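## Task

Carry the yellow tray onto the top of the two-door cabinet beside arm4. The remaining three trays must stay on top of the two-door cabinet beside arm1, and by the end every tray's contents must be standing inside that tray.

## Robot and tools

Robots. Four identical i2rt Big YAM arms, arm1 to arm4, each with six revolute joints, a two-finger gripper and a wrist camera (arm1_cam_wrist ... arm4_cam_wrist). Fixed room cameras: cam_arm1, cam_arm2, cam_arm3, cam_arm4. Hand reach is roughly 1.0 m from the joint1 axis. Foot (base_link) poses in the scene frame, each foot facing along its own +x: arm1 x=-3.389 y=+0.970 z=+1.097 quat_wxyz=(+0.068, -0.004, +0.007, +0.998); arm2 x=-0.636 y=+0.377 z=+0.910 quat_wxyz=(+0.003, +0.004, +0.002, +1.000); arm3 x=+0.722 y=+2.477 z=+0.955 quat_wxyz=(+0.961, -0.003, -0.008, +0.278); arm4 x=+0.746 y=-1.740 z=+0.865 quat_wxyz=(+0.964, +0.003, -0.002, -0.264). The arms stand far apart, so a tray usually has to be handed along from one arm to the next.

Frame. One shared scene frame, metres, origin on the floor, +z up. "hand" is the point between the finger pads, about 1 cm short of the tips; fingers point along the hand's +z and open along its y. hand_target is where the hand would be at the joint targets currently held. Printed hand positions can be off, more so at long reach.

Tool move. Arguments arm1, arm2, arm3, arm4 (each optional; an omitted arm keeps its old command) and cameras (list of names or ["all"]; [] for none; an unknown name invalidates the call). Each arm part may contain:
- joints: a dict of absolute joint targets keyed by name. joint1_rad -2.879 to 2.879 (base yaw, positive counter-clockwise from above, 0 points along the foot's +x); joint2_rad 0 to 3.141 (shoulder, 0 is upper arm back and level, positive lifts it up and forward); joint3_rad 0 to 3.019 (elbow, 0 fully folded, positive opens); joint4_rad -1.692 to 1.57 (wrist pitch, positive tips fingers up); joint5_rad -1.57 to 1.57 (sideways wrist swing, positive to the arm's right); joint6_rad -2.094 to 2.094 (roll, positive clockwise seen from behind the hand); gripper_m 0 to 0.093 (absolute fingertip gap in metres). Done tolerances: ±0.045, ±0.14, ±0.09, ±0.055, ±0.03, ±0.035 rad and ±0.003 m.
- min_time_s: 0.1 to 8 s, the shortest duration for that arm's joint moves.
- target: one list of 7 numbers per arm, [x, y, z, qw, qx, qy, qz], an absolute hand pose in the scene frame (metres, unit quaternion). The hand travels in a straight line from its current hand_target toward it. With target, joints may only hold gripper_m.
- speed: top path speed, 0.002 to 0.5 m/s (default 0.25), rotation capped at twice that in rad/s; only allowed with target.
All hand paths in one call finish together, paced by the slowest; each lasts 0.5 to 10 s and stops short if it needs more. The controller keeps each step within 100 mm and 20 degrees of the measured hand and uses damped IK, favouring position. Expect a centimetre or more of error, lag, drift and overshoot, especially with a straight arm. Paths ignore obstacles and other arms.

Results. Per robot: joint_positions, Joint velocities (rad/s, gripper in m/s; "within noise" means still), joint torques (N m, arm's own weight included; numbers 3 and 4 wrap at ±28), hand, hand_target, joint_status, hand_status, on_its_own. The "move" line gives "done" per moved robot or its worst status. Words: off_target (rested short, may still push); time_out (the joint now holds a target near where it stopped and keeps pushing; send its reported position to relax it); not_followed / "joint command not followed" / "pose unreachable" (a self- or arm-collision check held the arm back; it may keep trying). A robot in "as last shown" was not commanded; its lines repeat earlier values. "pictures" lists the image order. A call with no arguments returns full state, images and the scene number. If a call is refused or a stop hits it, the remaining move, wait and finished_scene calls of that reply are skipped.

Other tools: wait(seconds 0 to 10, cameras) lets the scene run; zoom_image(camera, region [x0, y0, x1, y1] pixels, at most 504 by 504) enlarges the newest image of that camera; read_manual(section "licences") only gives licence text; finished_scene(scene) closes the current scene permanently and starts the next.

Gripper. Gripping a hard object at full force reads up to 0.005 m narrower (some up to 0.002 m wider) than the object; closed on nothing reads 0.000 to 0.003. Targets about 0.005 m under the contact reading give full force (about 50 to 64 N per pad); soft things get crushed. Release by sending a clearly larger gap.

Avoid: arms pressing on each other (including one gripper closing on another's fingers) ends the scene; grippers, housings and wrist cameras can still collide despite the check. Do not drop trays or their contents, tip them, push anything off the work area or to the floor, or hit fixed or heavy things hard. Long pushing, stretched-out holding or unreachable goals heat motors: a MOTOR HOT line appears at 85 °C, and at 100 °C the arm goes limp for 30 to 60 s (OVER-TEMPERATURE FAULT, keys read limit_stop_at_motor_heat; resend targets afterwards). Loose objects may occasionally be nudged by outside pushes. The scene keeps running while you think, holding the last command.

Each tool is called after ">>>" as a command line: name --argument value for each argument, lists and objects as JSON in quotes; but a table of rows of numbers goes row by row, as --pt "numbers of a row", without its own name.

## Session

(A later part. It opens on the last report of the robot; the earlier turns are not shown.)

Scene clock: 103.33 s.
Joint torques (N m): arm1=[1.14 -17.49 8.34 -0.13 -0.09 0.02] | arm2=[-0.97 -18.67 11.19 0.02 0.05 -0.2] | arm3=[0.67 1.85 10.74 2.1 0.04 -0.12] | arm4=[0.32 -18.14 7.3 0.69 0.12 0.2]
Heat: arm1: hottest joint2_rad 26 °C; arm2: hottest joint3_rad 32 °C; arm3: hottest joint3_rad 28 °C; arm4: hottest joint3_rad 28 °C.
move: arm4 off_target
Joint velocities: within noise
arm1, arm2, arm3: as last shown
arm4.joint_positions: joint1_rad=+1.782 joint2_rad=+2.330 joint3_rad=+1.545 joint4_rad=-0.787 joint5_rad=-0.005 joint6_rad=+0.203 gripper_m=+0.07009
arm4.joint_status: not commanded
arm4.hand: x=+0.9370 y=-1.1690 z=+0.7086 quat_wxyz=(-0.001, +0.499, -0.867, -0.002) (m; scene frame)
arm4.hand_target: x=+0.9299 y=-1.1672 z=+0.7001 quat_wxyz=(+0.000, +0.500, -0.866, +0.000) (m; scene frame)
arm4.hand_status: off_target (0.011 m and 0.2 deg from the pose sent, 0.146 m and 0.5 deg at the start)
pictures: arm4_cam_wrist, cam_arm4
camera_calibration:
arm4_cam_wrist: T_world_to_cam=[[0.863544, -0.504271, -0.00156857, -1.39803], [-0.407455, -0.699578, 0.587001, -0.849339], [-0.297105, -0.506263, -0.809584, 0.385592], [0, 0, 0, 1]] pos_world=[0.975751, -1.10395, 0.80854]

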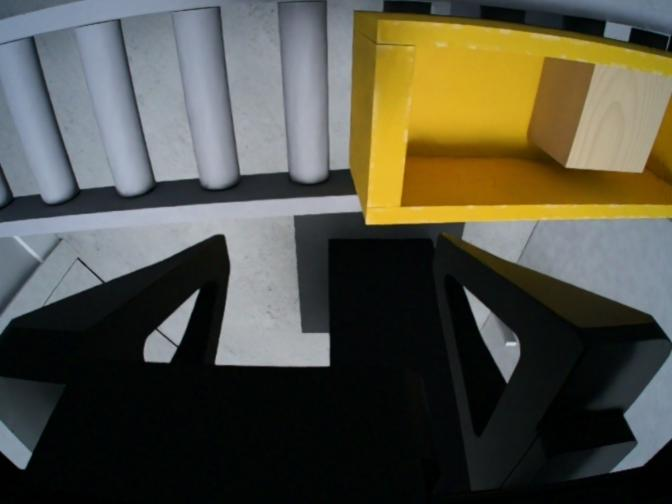

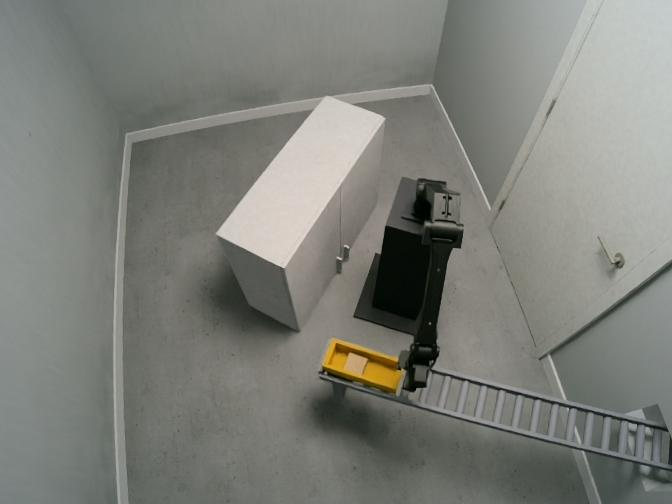

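>>> move --arm4 '{"target":[0.958,-1.194,0.6,0,0.5,-0.866,0],"speed":0.12}' --cameras '["arm4_cam_wrist"]'

Scene clock: 105.37 s.
Joint torques (N m): arm1=[1.2 -17.44 8.34 -0.13 -0.09 0.02] | arm2=[-0.97 -18.67 11.18 0.02 0.05 -0.2] | arm3=[0.85 1.9 10.76 2.17 0.04 -0.12] | arm4=[-2.14 -18.02 7.02 0.65 0.12 -0.01]
Heat: arm1: hottest joint2_rad 26 °C; arm2: hottest joint3_rad 32 °C; arm3: hottest joint3_rad 28 °C; arm4: hottest joint3_rad 28 °C.
move: arm4 off_target
Joint velocities: within noise
arm1, arm2, arm3: as last shown
arm4.joint_positions: joint1_rad=+1.747 joint2_rad=+2.504 joint3_rad=+1.535 joint4_rad=-0.615 joint5_rad=-0.004 joint6_rad=+0.165 gripper_m=+0.07009
arm4.joint_status: not commanded
arm4.hand: x=+0.9497 y=-1.1961 z=+0.6068 quat_wxyz=(+0.004, +0.500, -0.866, +0.002) (m; scene frame)
arm4.hand_target: x=+0.9579 y=-1.1941 z=+0.6003 quat_wxyz=(+0.000, +0.500, -0.866, +0.000) (m; scene frame)
arm4.hand_status: off_target (0.011 m and 0.5 deg from the pose sent, 0.113 m and 0.3 deg at the start)
pictures: arm4_cam_wrist
camera_calibration:
arm4_cam_wrist: T_world_to_cam=[[0.865053, -0.50168, 0.000580594, -1.42252], [-0.403287, -0.694703, 0.595607, -0.806789], [-0.298401, -0.515466, -0.803276, 0.279716], [0, 0, 0, 1]] pos_world=[0.988655, -1.12994, 0.706044]

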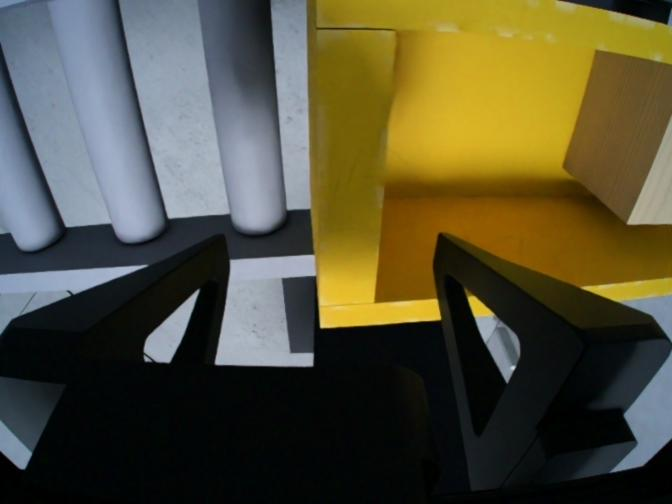

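>>> move --arm4 '{"target":[0.963,-1.196,0.533,0,0.5,-0.866,0],"speed":0.1}' --cameras '["arm4_cam_wrist"]'

Scene clock: 106.87 s.
Joint torques (N m): arm1=[1.2 -17.44 8.34 -0.14 -0.09 0.02] | arm2=[-0.97 -18.61 11.18 0.02 0.05 -0.2] | arm3=[0.73 2.02 10.76 2.18 0.05 -0.12] | arm4=[-2.26 -17.96 7.34 0.55 0.09 0.02]
Heat: arm1: hottest joint2_rad 26 °C; arm2: hottest joint3_rad 32 °C; arm3: hottest joint3_rad 28 °C; arm4: hottest joint3_rad 28 °C.
move: arm4 off_target
Joint velocities: within noise
arm1, arm2, arm3: as last shown
arm4.joint_positions: joint1_rad=+1.742 joint2_rad=+2.644 joint3_rad=+1.609 joint4_rad=-0.546 joint5_rad=-0.004 joint6_rad=+0.154 gripper_m=+0.07009
arm4.joint_status: not commanded
arm4.hand: x=+0.9527 y=-1.1971 z=+0.5434 quat_wxyz=(+0.002, +0.503, -0.864, +0.001) (m; scene frame)
arm4.hand_target: x=+0.9628 y=-1.1964 z=+0.5333 quat_wxyz=(+0.000, +0.500, -0.866, +0.000) (m; scene frame)
arm4.hand_status: off_target (0.015 m and 0.5 deg from the pose sent, 0.075 m and 0.5 deg at the start)
pictures: arm4_cam_wrist
camera_calibration:
arm4_cam_wrist: T_world_to_cam=[[0.8679, -0.496738, 0.000865446, -1.42251], [-0.400168, -0.698139, 0.59369, -0.774446], [-0.294304, -0.51561, -0.804694, 0.22584], [0, 0, 0, 1]] pos_world=[0.991157, -1.13084, 0.642744]

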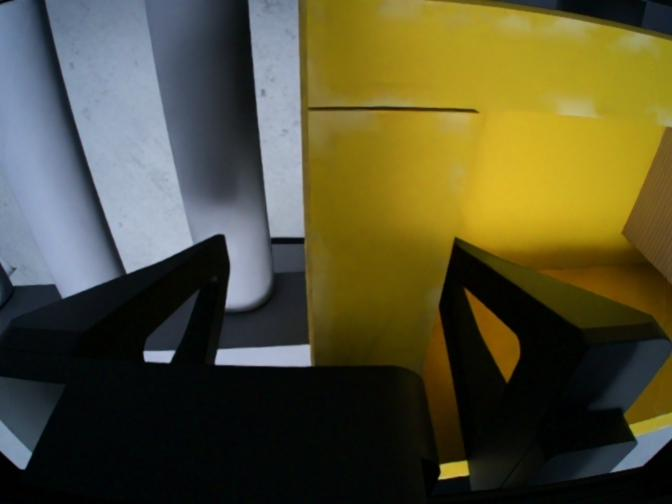

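>>> move --arm4 '{"target":[0.98,-1.206,0.532,0,0.5,-0.866,0],"speed":0.1}'

>>> move --arm4 '{"joints":{"gripper_m":0.0}}' --cameras '["arm4_cam_wrist"]'

>>> move --arm4 '{"target":[0.96,-1.195,0.72,0,0.5,-0.866,0],"speed":0.15}' --cameras '["arm4_cam_wrist","cam_arm4"]'

Scene clock: 108.43 s.
Joint torques (N m): arm1=[1.2 -17.44 8.32 -0.14 -0.09 0.01] | arm2=[-0.97 -18.61 11.18 0.02 0.05 -0.2] | arm3=[0.85 1.85 10.77 2.13 0.05 -0.12] | arm4=[-1.9 -17.96 6.63 0.66 0.09 0]
Heat: arm1: hottest joint2_rad 26 °C; arm2: hottest joint3_rad 32 °C; arm3: hottest joint3_rad 28 °C; arm4: hottest joint2_rad 27 °C.
move: arm4 off_target
Joint velocities: within noise
arm1, arm2, arm3: as last shown
arm4.joint_positions: joint1_rad=+1.704 joint2_rad=+2.644 joint3_rad=+1.609 joint4_rad=-0.542 joint5_rad=-0.004 joint6_rad=+0.122 gripper_m=+0.07009
arm4.joint_status: not commanded
arm4.hand: x=+0.9739 y=-1.2042 z=+0.5434 quat_wxyz=(+0.001, +0.500, -0.866, +0.000) (m; scene frame)
arm4.hand_target: x=+0.9797 y=-1.2063 z=+0.5323 quat_wxyz=(+0.000, +0.500, -0.866, +0.000) (m; scene frame)
arm4.hand_status: off_target (0.013 m and 0.1 deg from the pose sent, 0.031 m and 0.5 deg at the start)
pictures: none

Scene clock: 109.17 s.
Joint torques (N m): arm1=[1.2 -17.44 8.34 -0.14 -0.09 0.01] | arm2=[-0.91 -18.67 11.18 0.02 0.05 -0.2] | arm3=[0.85 2.02 10.78 2.13 0.05 -0.11] | arm4=[-4.13 -18.2 6.6 0.58 1.19 0]
Heat: arm1: hottest joint2_rad 26 °C; arm2: hottest joint3_rad 33 °C; arm3: hottest joint3_rad 28 °C; arm4: hottest joint2_rad 27 °C.
move: arm4 off_target
Joint velocities: within noise
arm1.joint_positions: joint1_rad=+1.546 joint2_rad=+2.173 joint3_rad=+1.622 joint4_rad=-1.022 joint5_rad=+0.011 joint6_rad=-0.154 gripper_m=+0.04995
arm1.joint_status: not commanded
arm1.hand: x=-3.4898 y=+0.3607 z=+1.0616 quat_wxyz=(+0.003, +0.710, +0.705, -0.005) (m; scene frame)
arm1.hand_target: x=-3.4800 y=+0.3621 z=+1.0599 quat_wxyz=(+0.000, +0.707, +0.707, +0.000) (m; scene frame)
arm1.hand_status: not commanded
arm2: as last shown
arm3.joint_positions: joint1_rad=-0.869 joint2_rad=+0.639 joint3_rad=+1.368 joint4_rad=-1.495 joint5_rad=-0.125 joint6_rad=+0.677 gripper_m=+0.09396
arm3.joint_status: not commanded
arm3.hand: x=+0.9311 y=+2.4316 z=+1.4532 quat_wxyz=(-0.381, -0.410, -0.818, -0.131) (m; scene frame)
arm3.hand_target: x=+0.9299 y=+2.4320 z=+1.4659 quat_wxyz=(-0.395, -0.406, -0.813, -0.133) (m; scene frame)
arm3.hand_status: not commanded
arm4.joint_positions: joint1_rad=+1.729 joint2_rad=+2.648 joint3_rad=+1.609 joint4_rad=-0.540 joint5_rad=-0.032 joint6_rad=+0.122 gripper_m=+0.01957
arm4.joint_status: gripper_m off_target (ended at +0.01960, target +0.00000)
arm4.hand: x=+0.9556 y=-1.1981 z=+0.5415 quat_wxyz=(+0.010, +0.511, -0.860, -0.011) (m; scene frame)
arm4.hand_target: x=+0.9797 y=-1.2064 z=+0.5322 quat_wxyz=(+0.000, +0.500, -0.866, +0.000) (m; scene frame)
arm4.hand_status: not commanded
pictures: arm4_cam_wrist
camera_calibration:
arm4_cam_wrist: T_world_to_cam=[[0.876649, -0.480329, -0.0277457, -1.39877], [-0.372089, -0.713402, 0.593807, -0.818045], [-0.305017, -0.510237, -0.804129, 0.241101], [0, 0, 0, 1]] pos_world=[0.995384, -1.13245, 0.640827]

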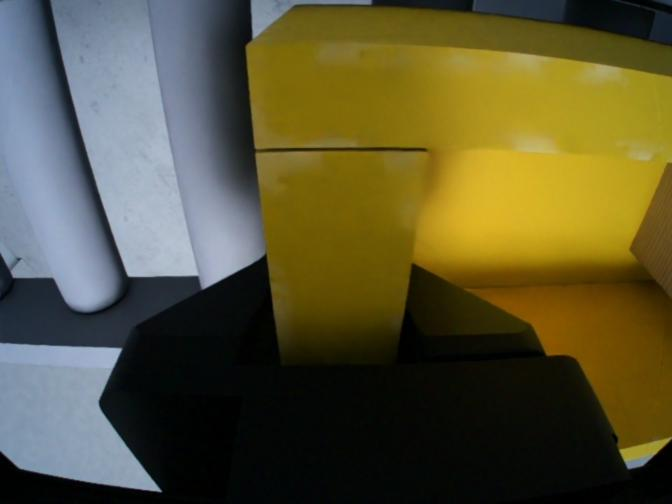

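Scene clock: 111.23 s.
Joint torques (N m): arm1=[1.2 -17.44 8.34 -0.13 -0.09 0.01] | arm2=[-0.91 -18.67 11.17 0.02 0.05 -0.2] | arm3=[0.97 1.85 10.77 2.17 0.04 -0.11] | arm4=[-0.56 -20.89 7.09 -0.21 0.72 0.24]
Heat: arm1: hottest joint2_rad 26 °C; arm2: hottest joint3_rad 33 °C; arm3: hottest joint3_rad 28 °C; arm4: hottest joint2_rad 27 °C.
move: arm4 off_target
Joint velocities: within noise
arm1, arm2, arm3: as last shown
arm4.joint_positions: joint1_rad=+1.728 joint2_rad=+2.309 joint3_rad=+1.473 joint4_rad=-0.766 joint5_rad=-0.020 joint6_rad=+0.137 gripper_m=+0.01958
arm4.joint_status: not commanded
arm4.hand: x=+0.9555 y=-1.2035 z=+0.7021 quat_wxyz=(+0.016, +0.504, -0.864, +0.001) (m; scene frame)
arm4.hand_target: x=+0.9600 y=-1.1951 z=+0.7199 quat_wxyz=(+0.000, +0.500, -0.866, +0.000) (m; scene frame)
arm4.hand_status: off_target (0.020 m and 1.9 deg from the pose sent, 0.179 m and 2.2 deg at the start)
pictures: arm4_cam_wrist, cam_arm4
camera_calibration:
arm4_cam_wrist: T_world_to_cam=[[0.868931, -0.494771, -0.0126829, -1.41732], [-0.384659, -0.691231, 0.61175, -0.891324], [-0.311443, -0.526689, -0.79095, 0.344461], [0, 0, 0, 1]] pos_world=[0.995974, -1.13593, 0.799742]

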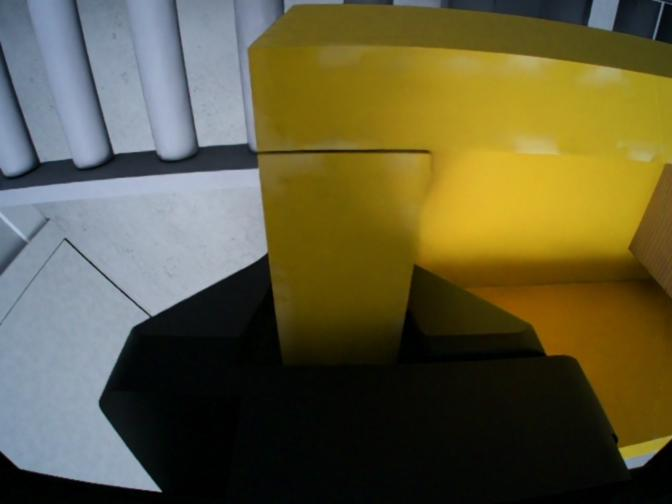

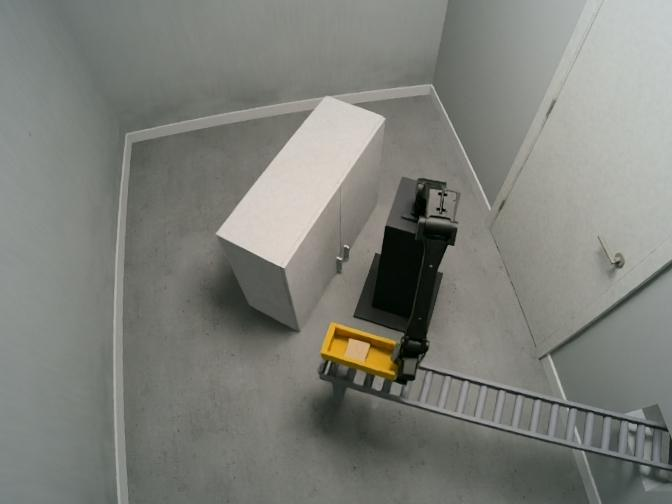

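>>> move --arm4 '{"target":[0.965,-1.2,1.02,0,0.5,-0.866,0],"speed":0.2}'

>>> move --arm4 '{"joints":{"joint1_rad":0.15,"joint6_rad":0.28},"min_time_s":4}' --cameras '["arm4_cam_wrist","cam_arm4"]'

Scene clock: 113.97 s.
Joint torques (N m): arm1=[1.2 -17.44 8.34 -0.14 -0.09 0.01] | arm2=[-0.97 -18.67 11.18 0.01 0.05 -0.19] | arm3=[0.85 1.9 10.76 2.15 0.06 -0.13] | arm4=[-1.73 -18.78 14.89 -0.35 0.72 0.12]
Heat: arm1: hottest joint2_rad 26 °C; arm2: hottest joint3_rad 33 °C; arm3: hottest joint3_rad 28 °C; arm4: hottest joint2_rad 27 °C.
move: arm4 off_target
Joint velocities: within noise
arm1, arm3: as last shown
arm2.joint_positions: joint1_rad=+0.707 joint2_rad=+2.030 joint3_rad=+1.521 joint4_rad=-1.137 joint5_rad=-0.003 joint6_rad=-0.345 gripper_m=+0.04995
arm2.joint_status: not commanded
arm2.hand: x=-1.0673 y=+0.0126 z=+0.9205 quat_wxyz=(-0.006, +0.866, +0.499, +0.033) (m; scene frame)
arm2.hand_target: x=-1.0888 y=+0.0012 z=+0.9506 quat_wxyz=(+0.000, +0.866, +0.500, +0.000) (m; scene frame)
arm2.hand_status: not commanded
arm4.joint_positions: joint1_rad=+1.728 joint2_rad=+1.914 joint3_rad=+1.654 joint4_rad=-1.386 joint5_rad=-0.020 joint6_rad=+0.137 gripper_m=+0.01958
arm4.joint_status: not commanded
arm4.hand: x=+0.9500 y=-1.2154 z=+0.9874 quat_wxyz=(+0.033, +0.503, -0.863, +0.015) (m; scene frame)
arm4.hand_target: x=+0.9642 y=-1.2019 z=+1.0201 quat_wxyz=(+0.000, +0.500, -0.866, +0.000) (m; scene frame)
arm4.hand_status: off_target (0.039 m and 4.1 deg from the pose sent, 0.318 m and 1.9 deg at the start)
pictures: none

Scene clock: 118.43 s.
Joint torques (N m): arm1=[1.2 -17.44 8.34 -0.14 -0.09 0.01] | arm2=[-0.97 -18.61 11.18 0.01 0.05 -0.2] | arm3=[0.91 1.9 10.76 2.15 0.05 -0.12] | arm4=[-0.09 -18.43 14.79 -0.36 0.62 0.28]
Heat: arm1: hottest joint2_rad 27 °C; arm2: hottest joint3_rad 33 °C; arm3: hottest joint3_rad 28 °C; arm4: hottest joint3_rad 28 °C.
move: arm4 done
Joint velocities: within noise
arm1, arm2, arm3: as last shown
arm4.joint_positions: joint1_rad=+0.147 joint2_rad=+1.914 joint3_rad=+1.654 joint4_rad=-1.386 joint5_rad=-0.017 joint6_rad=+0.264 gripper_m=+0.01958
arm4.joint_status: all done
arm4.hand: x=+1.2677 y=-1.9513 z=+0.9857 quat_wxyz=(+0.036, -0.320, -0.947, -0.014) (m; scene frame)
arm4.hand_target: x=+1.2840 y=-1.9588 z=+1.0184 quat_wxyz=(+0.001, -0.326, -0.945, -0.004) (m; scene frame)
arm4.hand_status: not commanded
pictures: arm4_cam_wrist, cam_arm4
camera_calibration:
arm4_cam_wrist: T_world_to_cam=[[-0.609492, -0.792791, -0.00170549, -0.773224], [-0.603791, 0.462794, 0.649044, 1.03129], [-0.513767, 0.396617, -0.760749, 2.30054], [0, 0, 0, 1]] pos_world=[1.33335, -2.00271, 1.07946]

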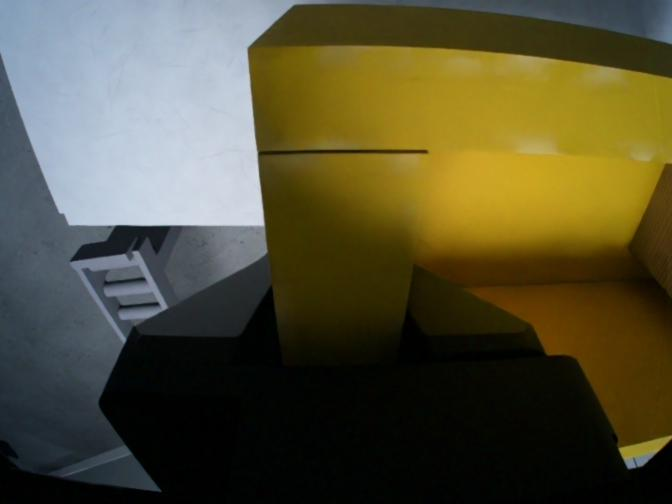

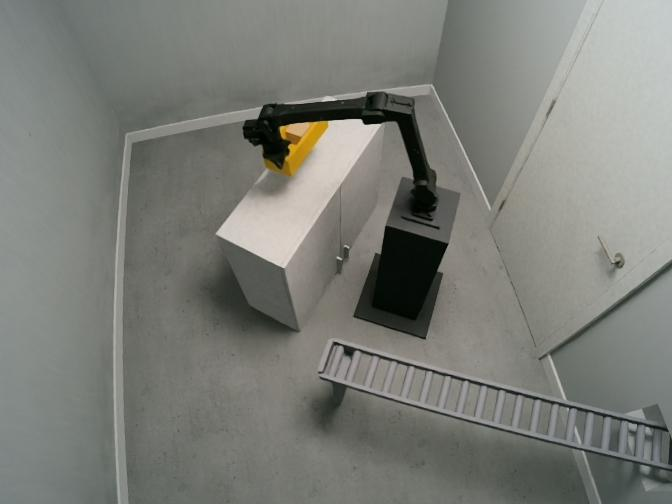

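>>> move --arm4 '{"target":[1.262,-1.945,0.87,0,-0.335,-0.942,0],"speed":0.15}' --cameras '["cam_arm4"]'

>>> zoom_image --camera "cam_arm4" --region '[200, 80, 420, 280]'

Scene clock: 120.77 s.
Joint torques (N m): arm1=[1.2 -17.44 8.34 -0.13 -0.09 0.02] | arm2=[-0.97 -18.67 11.18 0.02 0.05 -0.19] | arm3=[0.85 1.85 10.73 2.13 0.05 -0.11] | arm4=[0.67 -18.26 9.03 0.39 0.74 0.25]
Heat: arm1: hottest joint2_rad 27 °C; arm2: hottest joint3_rad 34 °C; arm3: hottest joint3_rad 28 °C; arm4: hottest joint3_rad 28 °C.
move: arm4 off_target
Joint velocities: within noise
arm1, arm2, arm3: as last shown
arm4.joint_positions: joint1_rad=+0.147 joint2_rad=+1.986 joint3_rad=+1.402 joint4_rad=-1.022 joint5_rad=-0.013 joint6_rad=+0.295 gripper_m=+0.01958
arm4.joint_status: not commanded
arm4.hand: x=+1.2523 y=-1.9450 z=+0.8579 quat_wxyz=(+0.016, -0.335, -0.942, -0.010) (m; scene frame)
arm4.hand_target: x=+1.2618 y=-1.9448 z=+0.8701 quat_wxyz=(+0.000, -0.335, -0.942, +0.000) (m; scene frame)
arm4.hand_status: off_target (0.015 m and 2.1 deg from the pose sent, 0.116 m and 4.7 deg at the start)
pictures: cam_arm4

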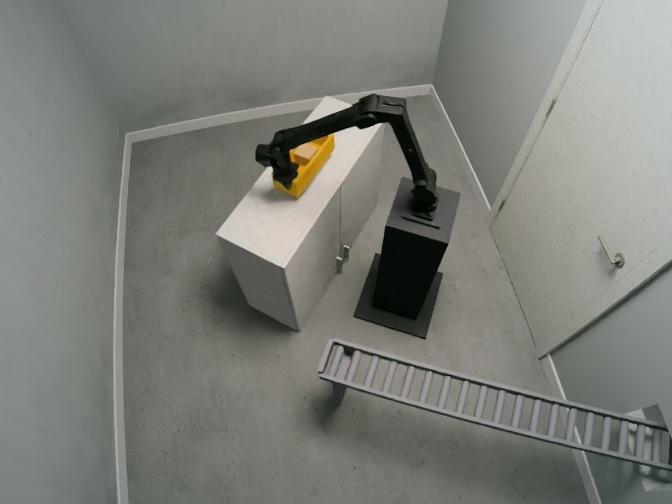

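Scaled by 2.291 from the camera's 672x504 image, which has a finer 960x720 frame.

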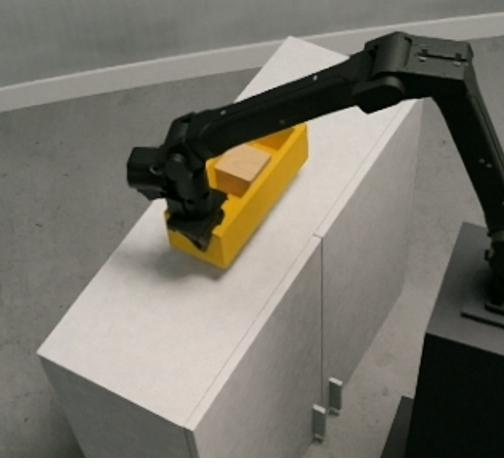

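Well placed over the top. Lower to contact.

>>> move --arm4 '{"target":[1.262,-1.945,0.83,0,-0.335,-0.942,0],"speed":0.06}'

>>> move --arm4 '{"target":[1.262,-1.945,0.805,0,-0.335,-0.942,0],"speed":0.05}' --cameras '["cam_arm4","arm4_cam_wrist"]'

>>> zoom_image --camera "cam_arm4" --region '[200, 80, 420, 280]'

Scene clock: 122.47 s.
Joint torques (N m): arm1=[1.2 -17.44 8.34 -0.13 -0.09 0.02] | arm2=[-0.97 -18.67 11.19 0.02 0.05 -0.2] | arm3=[1.03 1.96 10.78 2.18 0.05 -0.12] | arm4=[0.62 -17.73 8.47 0.4 0.75 0.24]
Heat: arm1: hottest joint2_rad 27 °C; arm2: hottest joint3_rad 34 °C; arm3: hottest joint3_rad 28 °C; arm4: hottest joint3_rad 28 °C.
move: arm4 off_target
Joint velocities: within noise
arm1, arm2, arm3: as last shown
arm4.joint_positions: joint1_rad=+0.147 joint2_rad=+2.039 joint3_rad=+1.376 joint4_rad=-0.936 joint5_rad=-0.013 joint6_rad=+0.295 gripper_m=+0.01958
arm4.joint_status: not commanded
arm4.hand: x=+1.2536 y=-1.9453 z=+0.8218 quat_wxyz=(+0.012, -0.335, -0.942, -0.010) (m; scene frame)
arm4.hand_target: x=+1.2619 y=-1.9449 z=+0.8301 quat_wxyz=(+0.000, -0.335, -0.942, +0.000) (m; scene frame)
arm4.hand_status: off_target (0.012 m and 1.8 deg from the pose sent, 0.030 m and 2.1 deg at the start)
pictures: none

Scene clock: 123.60 s.
Joint torques (N m): arm1=[1.14 -17.44 8.32 -0.14 -0.09 0.01] | arm2=[-0.97 -18.61 11.19 0.02 0.05 -0.19] | arm3=[1.03 1.85 10.74 2.11 0.03 -0.12] | arm4=[0.62 -17.38 7.95 0.5 0.4 0.21]
Heat: arm1: hottest joint2_rad 27 °C; arm2: hottest joint3_rad 34 °C; arm3: hottest joint3_rad 28 °C; arm4: hottest joint2_rad 27 °C.
move: arm4 done
Joint velocities: within noise
arm1, arm2, arm3: as last shown
arm4.joint_positions: joint1_rad=+0.147 joint2_rad=+2.072 joint3_rad=+1.368 joint4_rad=-0.886 joint5_rad=-0.004 joint6_rad=+0.298 gripper_m=+0.01958
arm4.joint_status: not commanded
arm4.hand: x=+1.2550 y=-1.9475 z=+0.8014 quat_wxyz=(+0.008, -0.336, -0.942, -0.005) (m; scene frame)
arm4.hand_target: x=+1.2619 y=-1.9449 z=+0.8050 quat_wxyz=(+0.000, -0.335, -0.942, +0.000) (m; scene frame)
arm4.hand_status: done (0.008 m and 1.1 deg from the pose sent, 0.019 m and 1.8 deg at the start)
pictures: arm4_cam_wrist, cam_arm4
camera_calibration:
arm4_cam_wrist: T_world_to_cam=[[-0.635404, -0.772174, -0.00312773, -0.704411], [-0.616637, 0.50497, 0.603956, 1.27588], [-0.46478, 0.385685, -0.797011, 2.0985], [0, 0, 0, 1]] pos_world=[1.31451, -1.99757, 0.899745]

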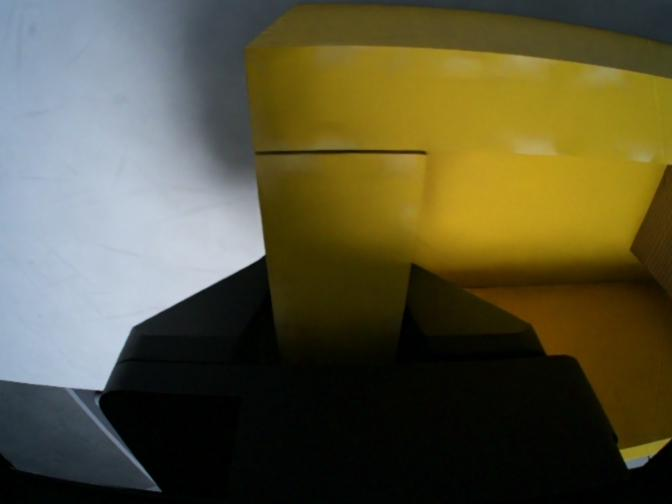

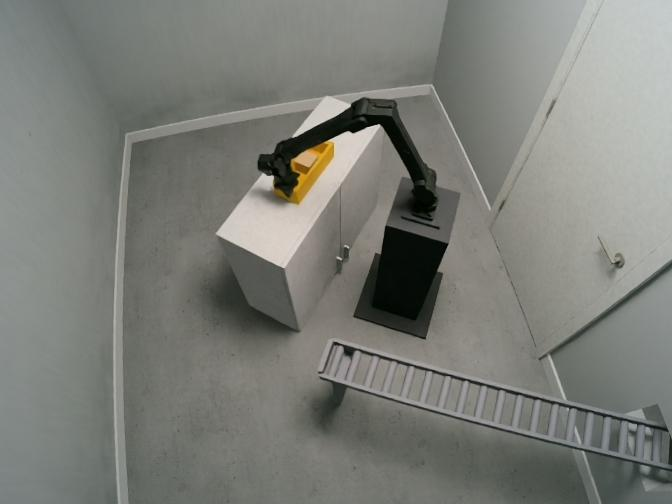

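Scaled by 2.291 from the camera's 672x504 image, which has a finer 960x720 frame.

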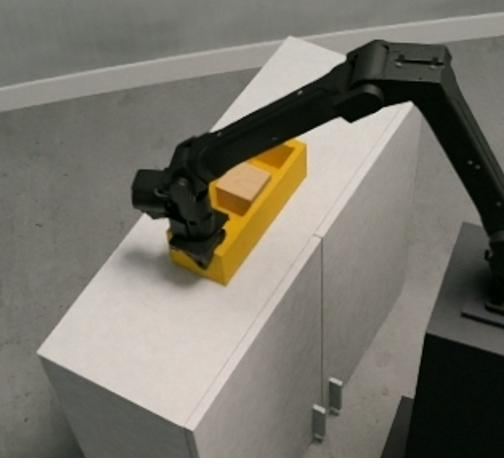

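Contact beginning (j5 eased). Go lower a bit more.

>>> move --arm4 '{"target":[1.262,-1.945,0.79,0,-0.335,-0.942,0],"speed":0.05}'

>>> move --arm4 '{"target":[1.262,-1.945,0.775,0,-0.335,-0.942,0],"speed":0.05}' --cameras '["cam_arm4","arm4_cam_wrist"]'

>>> zoom_image --camera "cam_arm4" --region '[200, 80, 420, 280]'

Scene clock: 125.00 s.
Joint torques (N m): arm1=[1.14 -17.44 8.34 -0.14 -0.09 0.01] | arm2=[-0.91 -18.67 11.18 0.02 0.05 -0.2] | arm3=[0.91 1.79 10.78 2.13 0.05 -0.13] | arm4=[0.56 -16.21 7.45 1.02 0.23 0.13]
Heat: arm1: hottest joint2_rad 27 °C; arm2: hottest joint3_rad 34 °C; arm3: hottest joint3_rad 28 °C; arm4: hottest joint2_rad 27 °C.
move: arm4 done
Joint velocities: within noise
arm1, arm2, arm3: as last shown
arm4.joint_positions: joint1_rad=+0.147 joint2_rad=+2.079 joint3_rad=+1.368 joint4_rad=-0.866 joint5_rad=+0.001 joint6_rad=+0.305 gripper_m=+0.01958
arm4.joint_status: not commanded
arm4.hand: x=+1.2579 y=-1.9495 z=+0.7977 quat_wxyz=(+0.002, -0.340, -0.941, -0.002) (m; scene frame)
arm4.hand_target: x=+1.2618 y=-1.9449 z=+0.7901 quat_wxyz=(+0.000, -0.335, -0.942, +0.000) (m; scene frame)
arm4.hand_status: done (0.010 m and 0.7 deg from the pose sent, 0.014 m and 1.1 deg at the start)
pictures: none

Scene clock: 125.97 s.
Joint torques (N m): arm1=[1.14 -17.49 8.35 -0.14 -0.09 0.02] | arm2=[-0.91 -18.67 11.17 0.02 0.05 -0.2] | arm3=[0.97 1.85 10.77 2.15 0.06 -0.11] | arm4=[0.56 -14.56 6.95 1.5 0.23 0.07]
Heat: arm1: hottest joint2_rad 27 °C; arm2: hottest joint3_rad 34 °C; arm3: hottest joint3_rad 28 °C; arm4: hottest joint2_rad 27 °C.
move: arm4 off_target
Joint velocities: within noise
arm1.joint_positions: joint1_rad=+1.546 joint2_rad=+2.173 joint3_rad=+1.622 joint4_rad=-1.022 joint5_rad=+0.011 joint6_rad=-0.154 gripper_m=+0.04995
arm1.joint_status: not commanded
arm1.hand: x=-3.4898 y=+0.3607 z=+1.0616 quat_wxyz=(+0.003, +0.710, +0.705, -0.005) (m; scene frame)
arm1.hand_target: x=-3.4800 y=+0.3621 z=+1.0599 quat_wxyz=(+0.000, +0.707, +0.707, +0.000) (m; scene frame)
arm1.hand_status: not commanded
arm2: as last shown
arm3.joint_positions: joint1_rad=-0.869 joint2_rad=+0.639 joint3_rad=+1.368 joint4_rad=-1.495 joint5_rad=-0.125 joint6_rad=+0.677 gripper_m=+0.09396
arm3.joint_status: not commanded
arm3.hand: x=+0.9311 y=+2.4316 z=+1.4532 quat_wxyz=(-0.381, -0.410, -0.818, -0.131) (m; scene frame)
arm3.hand_target: x=+0.9299 y=+2.4320 z=+1.4659 quat_wxyz=(-0.395, -0.406, -0.813, -0.133) (m; scene frame)
arm3.hand_status: not commanded
arm4.joint_positions: joint1_rad=+0.147 joint2_rad=+2.080 joint3_rad=+1.368 joint4_rad=-0.846 joint5_rad=+0.001 joint6_rad=+0.310 gripper_m=+0.01958
arm4.joint_status: not commanded
arm4.hand: x=+1.2623 y=-1.9514 z=+0.7973 quat_wxyz=(-0.008, -0.342, -0.940, -0.002) (m; scene frame)
arm4.hand_target: x=+1.2611 y=-1.9448 z=+0.7756 quat_wxyz=(+0.000, -0.335, -0.942, +0.000) (m; scene frame)
arm4.hand_status: off_target (0.023 m and 1.3 deg from the pose sent, 0.024 m and 0.7 deg at the start)
pictures: arm4_cam_wrist, cam_arm4
camera_calibration:
arm4_cam_wrist: T_world_to_cam=[[-0.645104, -0.764054, -0.00788431, -0.670885], [-0.626195, 0.522739, 0.578466, 1.35191], [-0.437858, 0.378108, -0.815668, 2.06623], [0, 0, 0, 1]] pos_world=[1.31849, -2.00055, 0.898033]

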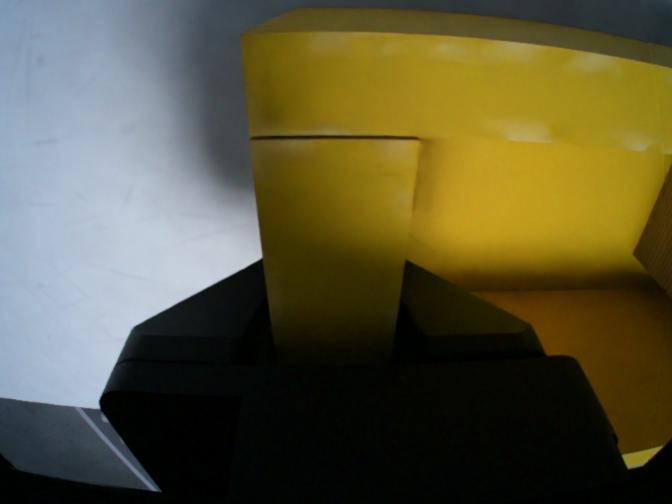

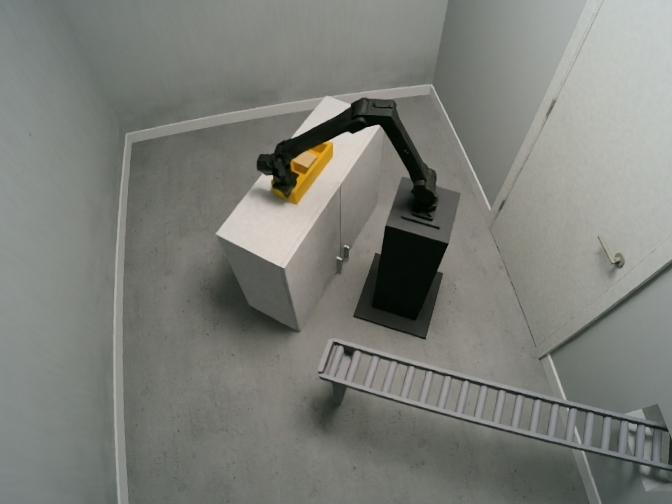

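Scaled by 2.291 from the camera's 672x504 image, which has a finer 960x720 frame.

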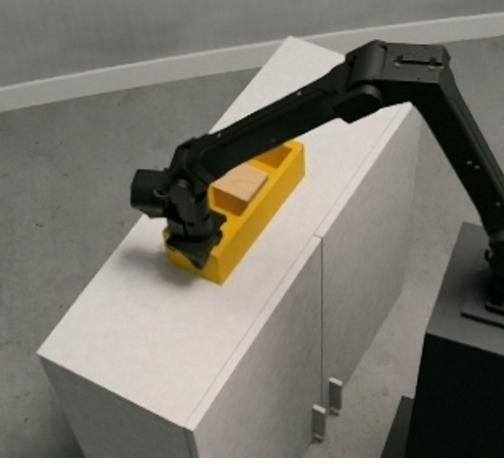

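Firmly down. Ease, release and retreat.

>>> move --arm4 '{"target":[1.262,-1.945,0.793,0,-0.335,-0.942,0],"joints":{"gripper_m":0.055},"speed":0.05}'

>>> move --arm4 '{"target":[1.262,-1.945,0.98,0,-0.335,-0.942,0],"speed":0.15}' --cameras '["cam_arm4","arm4_cam_wrist","cam_arm1"]'

Scene clock: 127.17 s.
Joint torques (N m): arm1=[1.2 -17.49 8.34 -0.13 -0.09 0.02] | arm2=[-0.97 -18.67 11.18 0.01 0.05 -0.2] | arm3=[1.03 1.79 10.78 2.15 0.05 -0.12] | arm4=[0.56 -17.03 7.58 -0.18 0.14 0.08]
Heat: arm1: hottest joint2_rad 27 °C; arm2: hottest joint3_rad 34 °C; arm3: hottest joint3_rad 28 °C; arm4: hottest joint2_rad 27 °C.
move: arm4 done
Joint velocities: within noise
arm1, arm2, arm3: as last shown
arm4.joint_positions: joint1_rad=+0.147 joint2_rad=+2.085 joint3_rad=+1.368 joint4_rad=-0.844 joint5_rad=+0.004 joint6_rad=+0.311 gripper_m=+0.05493
arm4.joint_status: all done
arm4.hand: x=+1.2616 y=-1.9515 z=+0.7944 quat_wxyz=(-0.006, -0.342, -0.940, -0.001) (m; scene frame)
arm4.hand_target: x=+1.2620 y=-1.9451 z=+0.7931 quat_wxyz=(+0.000, -0.335, -0.942, +0.000) (m; scene frame)
arm4.hand_status: done (0.007 m and 1.1 deg from the pose sent, 0.008 m and 1.3 deg at the start)
pictures: none

Scene clock: 129.20 s.
Joint torques (N m): arm1=[1.2 -17.44 8.32 -0.13 -0.09 0.01] | arm2=[-0.97 -18.61 11.18 0.02 0.05 -0.2] | arm3=[0.79 1.96 10.76 2.17 0.04 -0.12] | arm4=[0.73 -15.68 12.55 -0.16 0.12 0.1]
Heat: arm1: hottest joint2_rad 27 °C; arm2: hottest joint3_rad 34 °C; arm3: hottest joint3_rad 29 °C; arm4: hottest joint2_rad 27 °C.
move: arm4 off_target
Joint velocities: within noise
arm1, arm3: as last shown
arm2.joint_positions: joint1_rad=+0.707 joint2_rad=+2.030 joint3_rad=+1.521 joint4_rad=-1.137 joint5_rad=-0.003 joint6_rad=-0.345 gripper_m=+0.04995
arm2.joint_status: not commanded
arm2.hand: x=-1.0673 y=+0.0126 z=+0.9205 quat_wxyz=(-0.006, +0.866, +0.499, +0.033) (m; scene frame)
arm2.hand_target: x=-1.0888 y=+0.0012 z=+0.9506 quat_wxyz=(+0.000, +0.866, +0.500, +0.000) (m; scene frame)
arm2.hand_status: not commanded
arm4.joint_positions: joint1_rad=+0.147 joint2_rad=+1.846 joint3_rad=+1.506 joint4_rad=-1.261 joint5_rad=+0.004 joint6_rad=+0.311 gripper_m=+0.05493
arm4.joint_status: not commanded
arm4.hand: x=+1.2474 y=-1.9468 z=+0.9679 quat_wxyz=(+0.014, -0.342, -0.940, -0.002) (m; scene frame)
arm4.hand_target: x=+1.2615 y=-1.9447 z=+0.9800 quat_wxyz=(+0.000, -0.335, -0.942, +0.000) (m; scene frame)
arm4.hand_status: off_target (0.019 m and 1.8 deg from the pose sent, 0.186 m and 1.1 deg at the start)
pictures: arm4_cam_wrist, cam_arm1, cam_arm4
camera_calibration:
arm4_cam_wrist: T_world_to_cam=[[-0.645213, -0.763968, 0.0073439, -0.690054], [-0.602285, 0.514531, 0.610336, 1.16485], [-0.470056, 0.389374, -0.792108, 2.23648], [0, 0, 0, 1]] pos_world=[1.30761, -1.99736, 1.06565]

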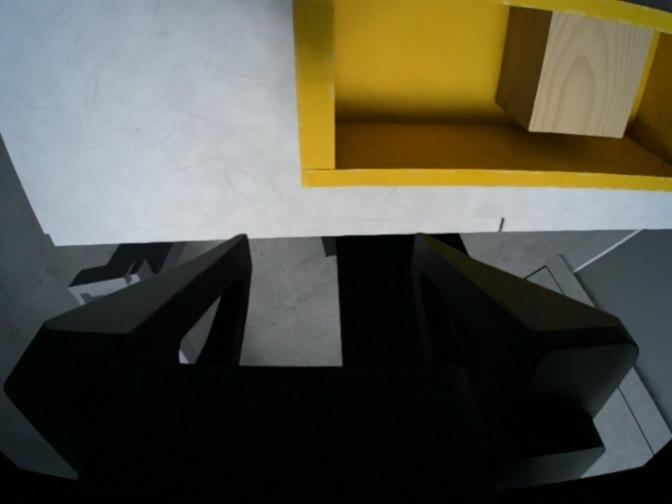

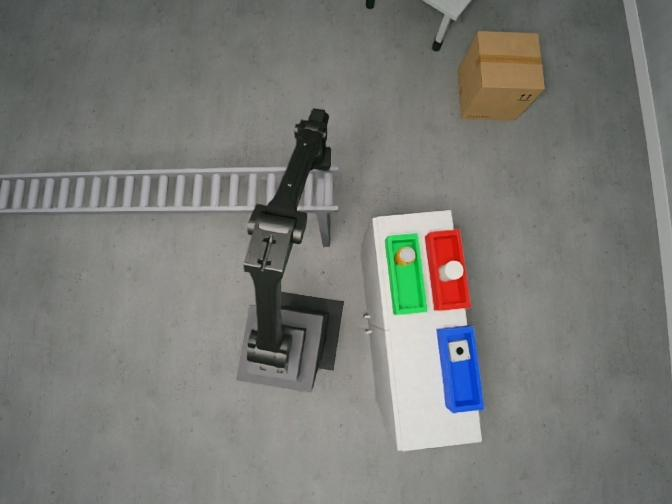

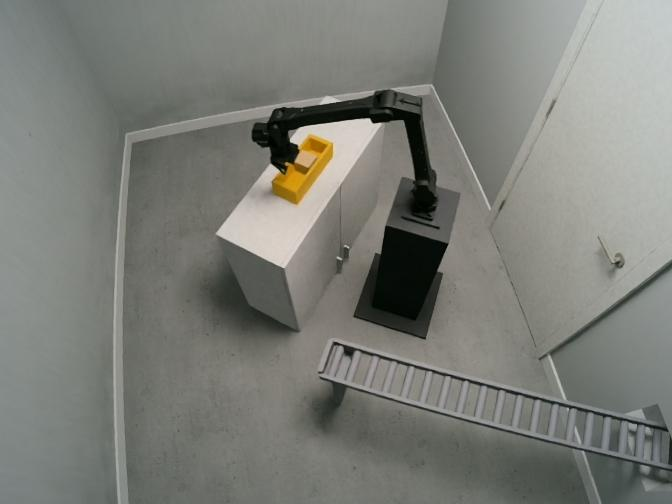

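>>> finished_scene --scene 1

The scene is finished: the task was done.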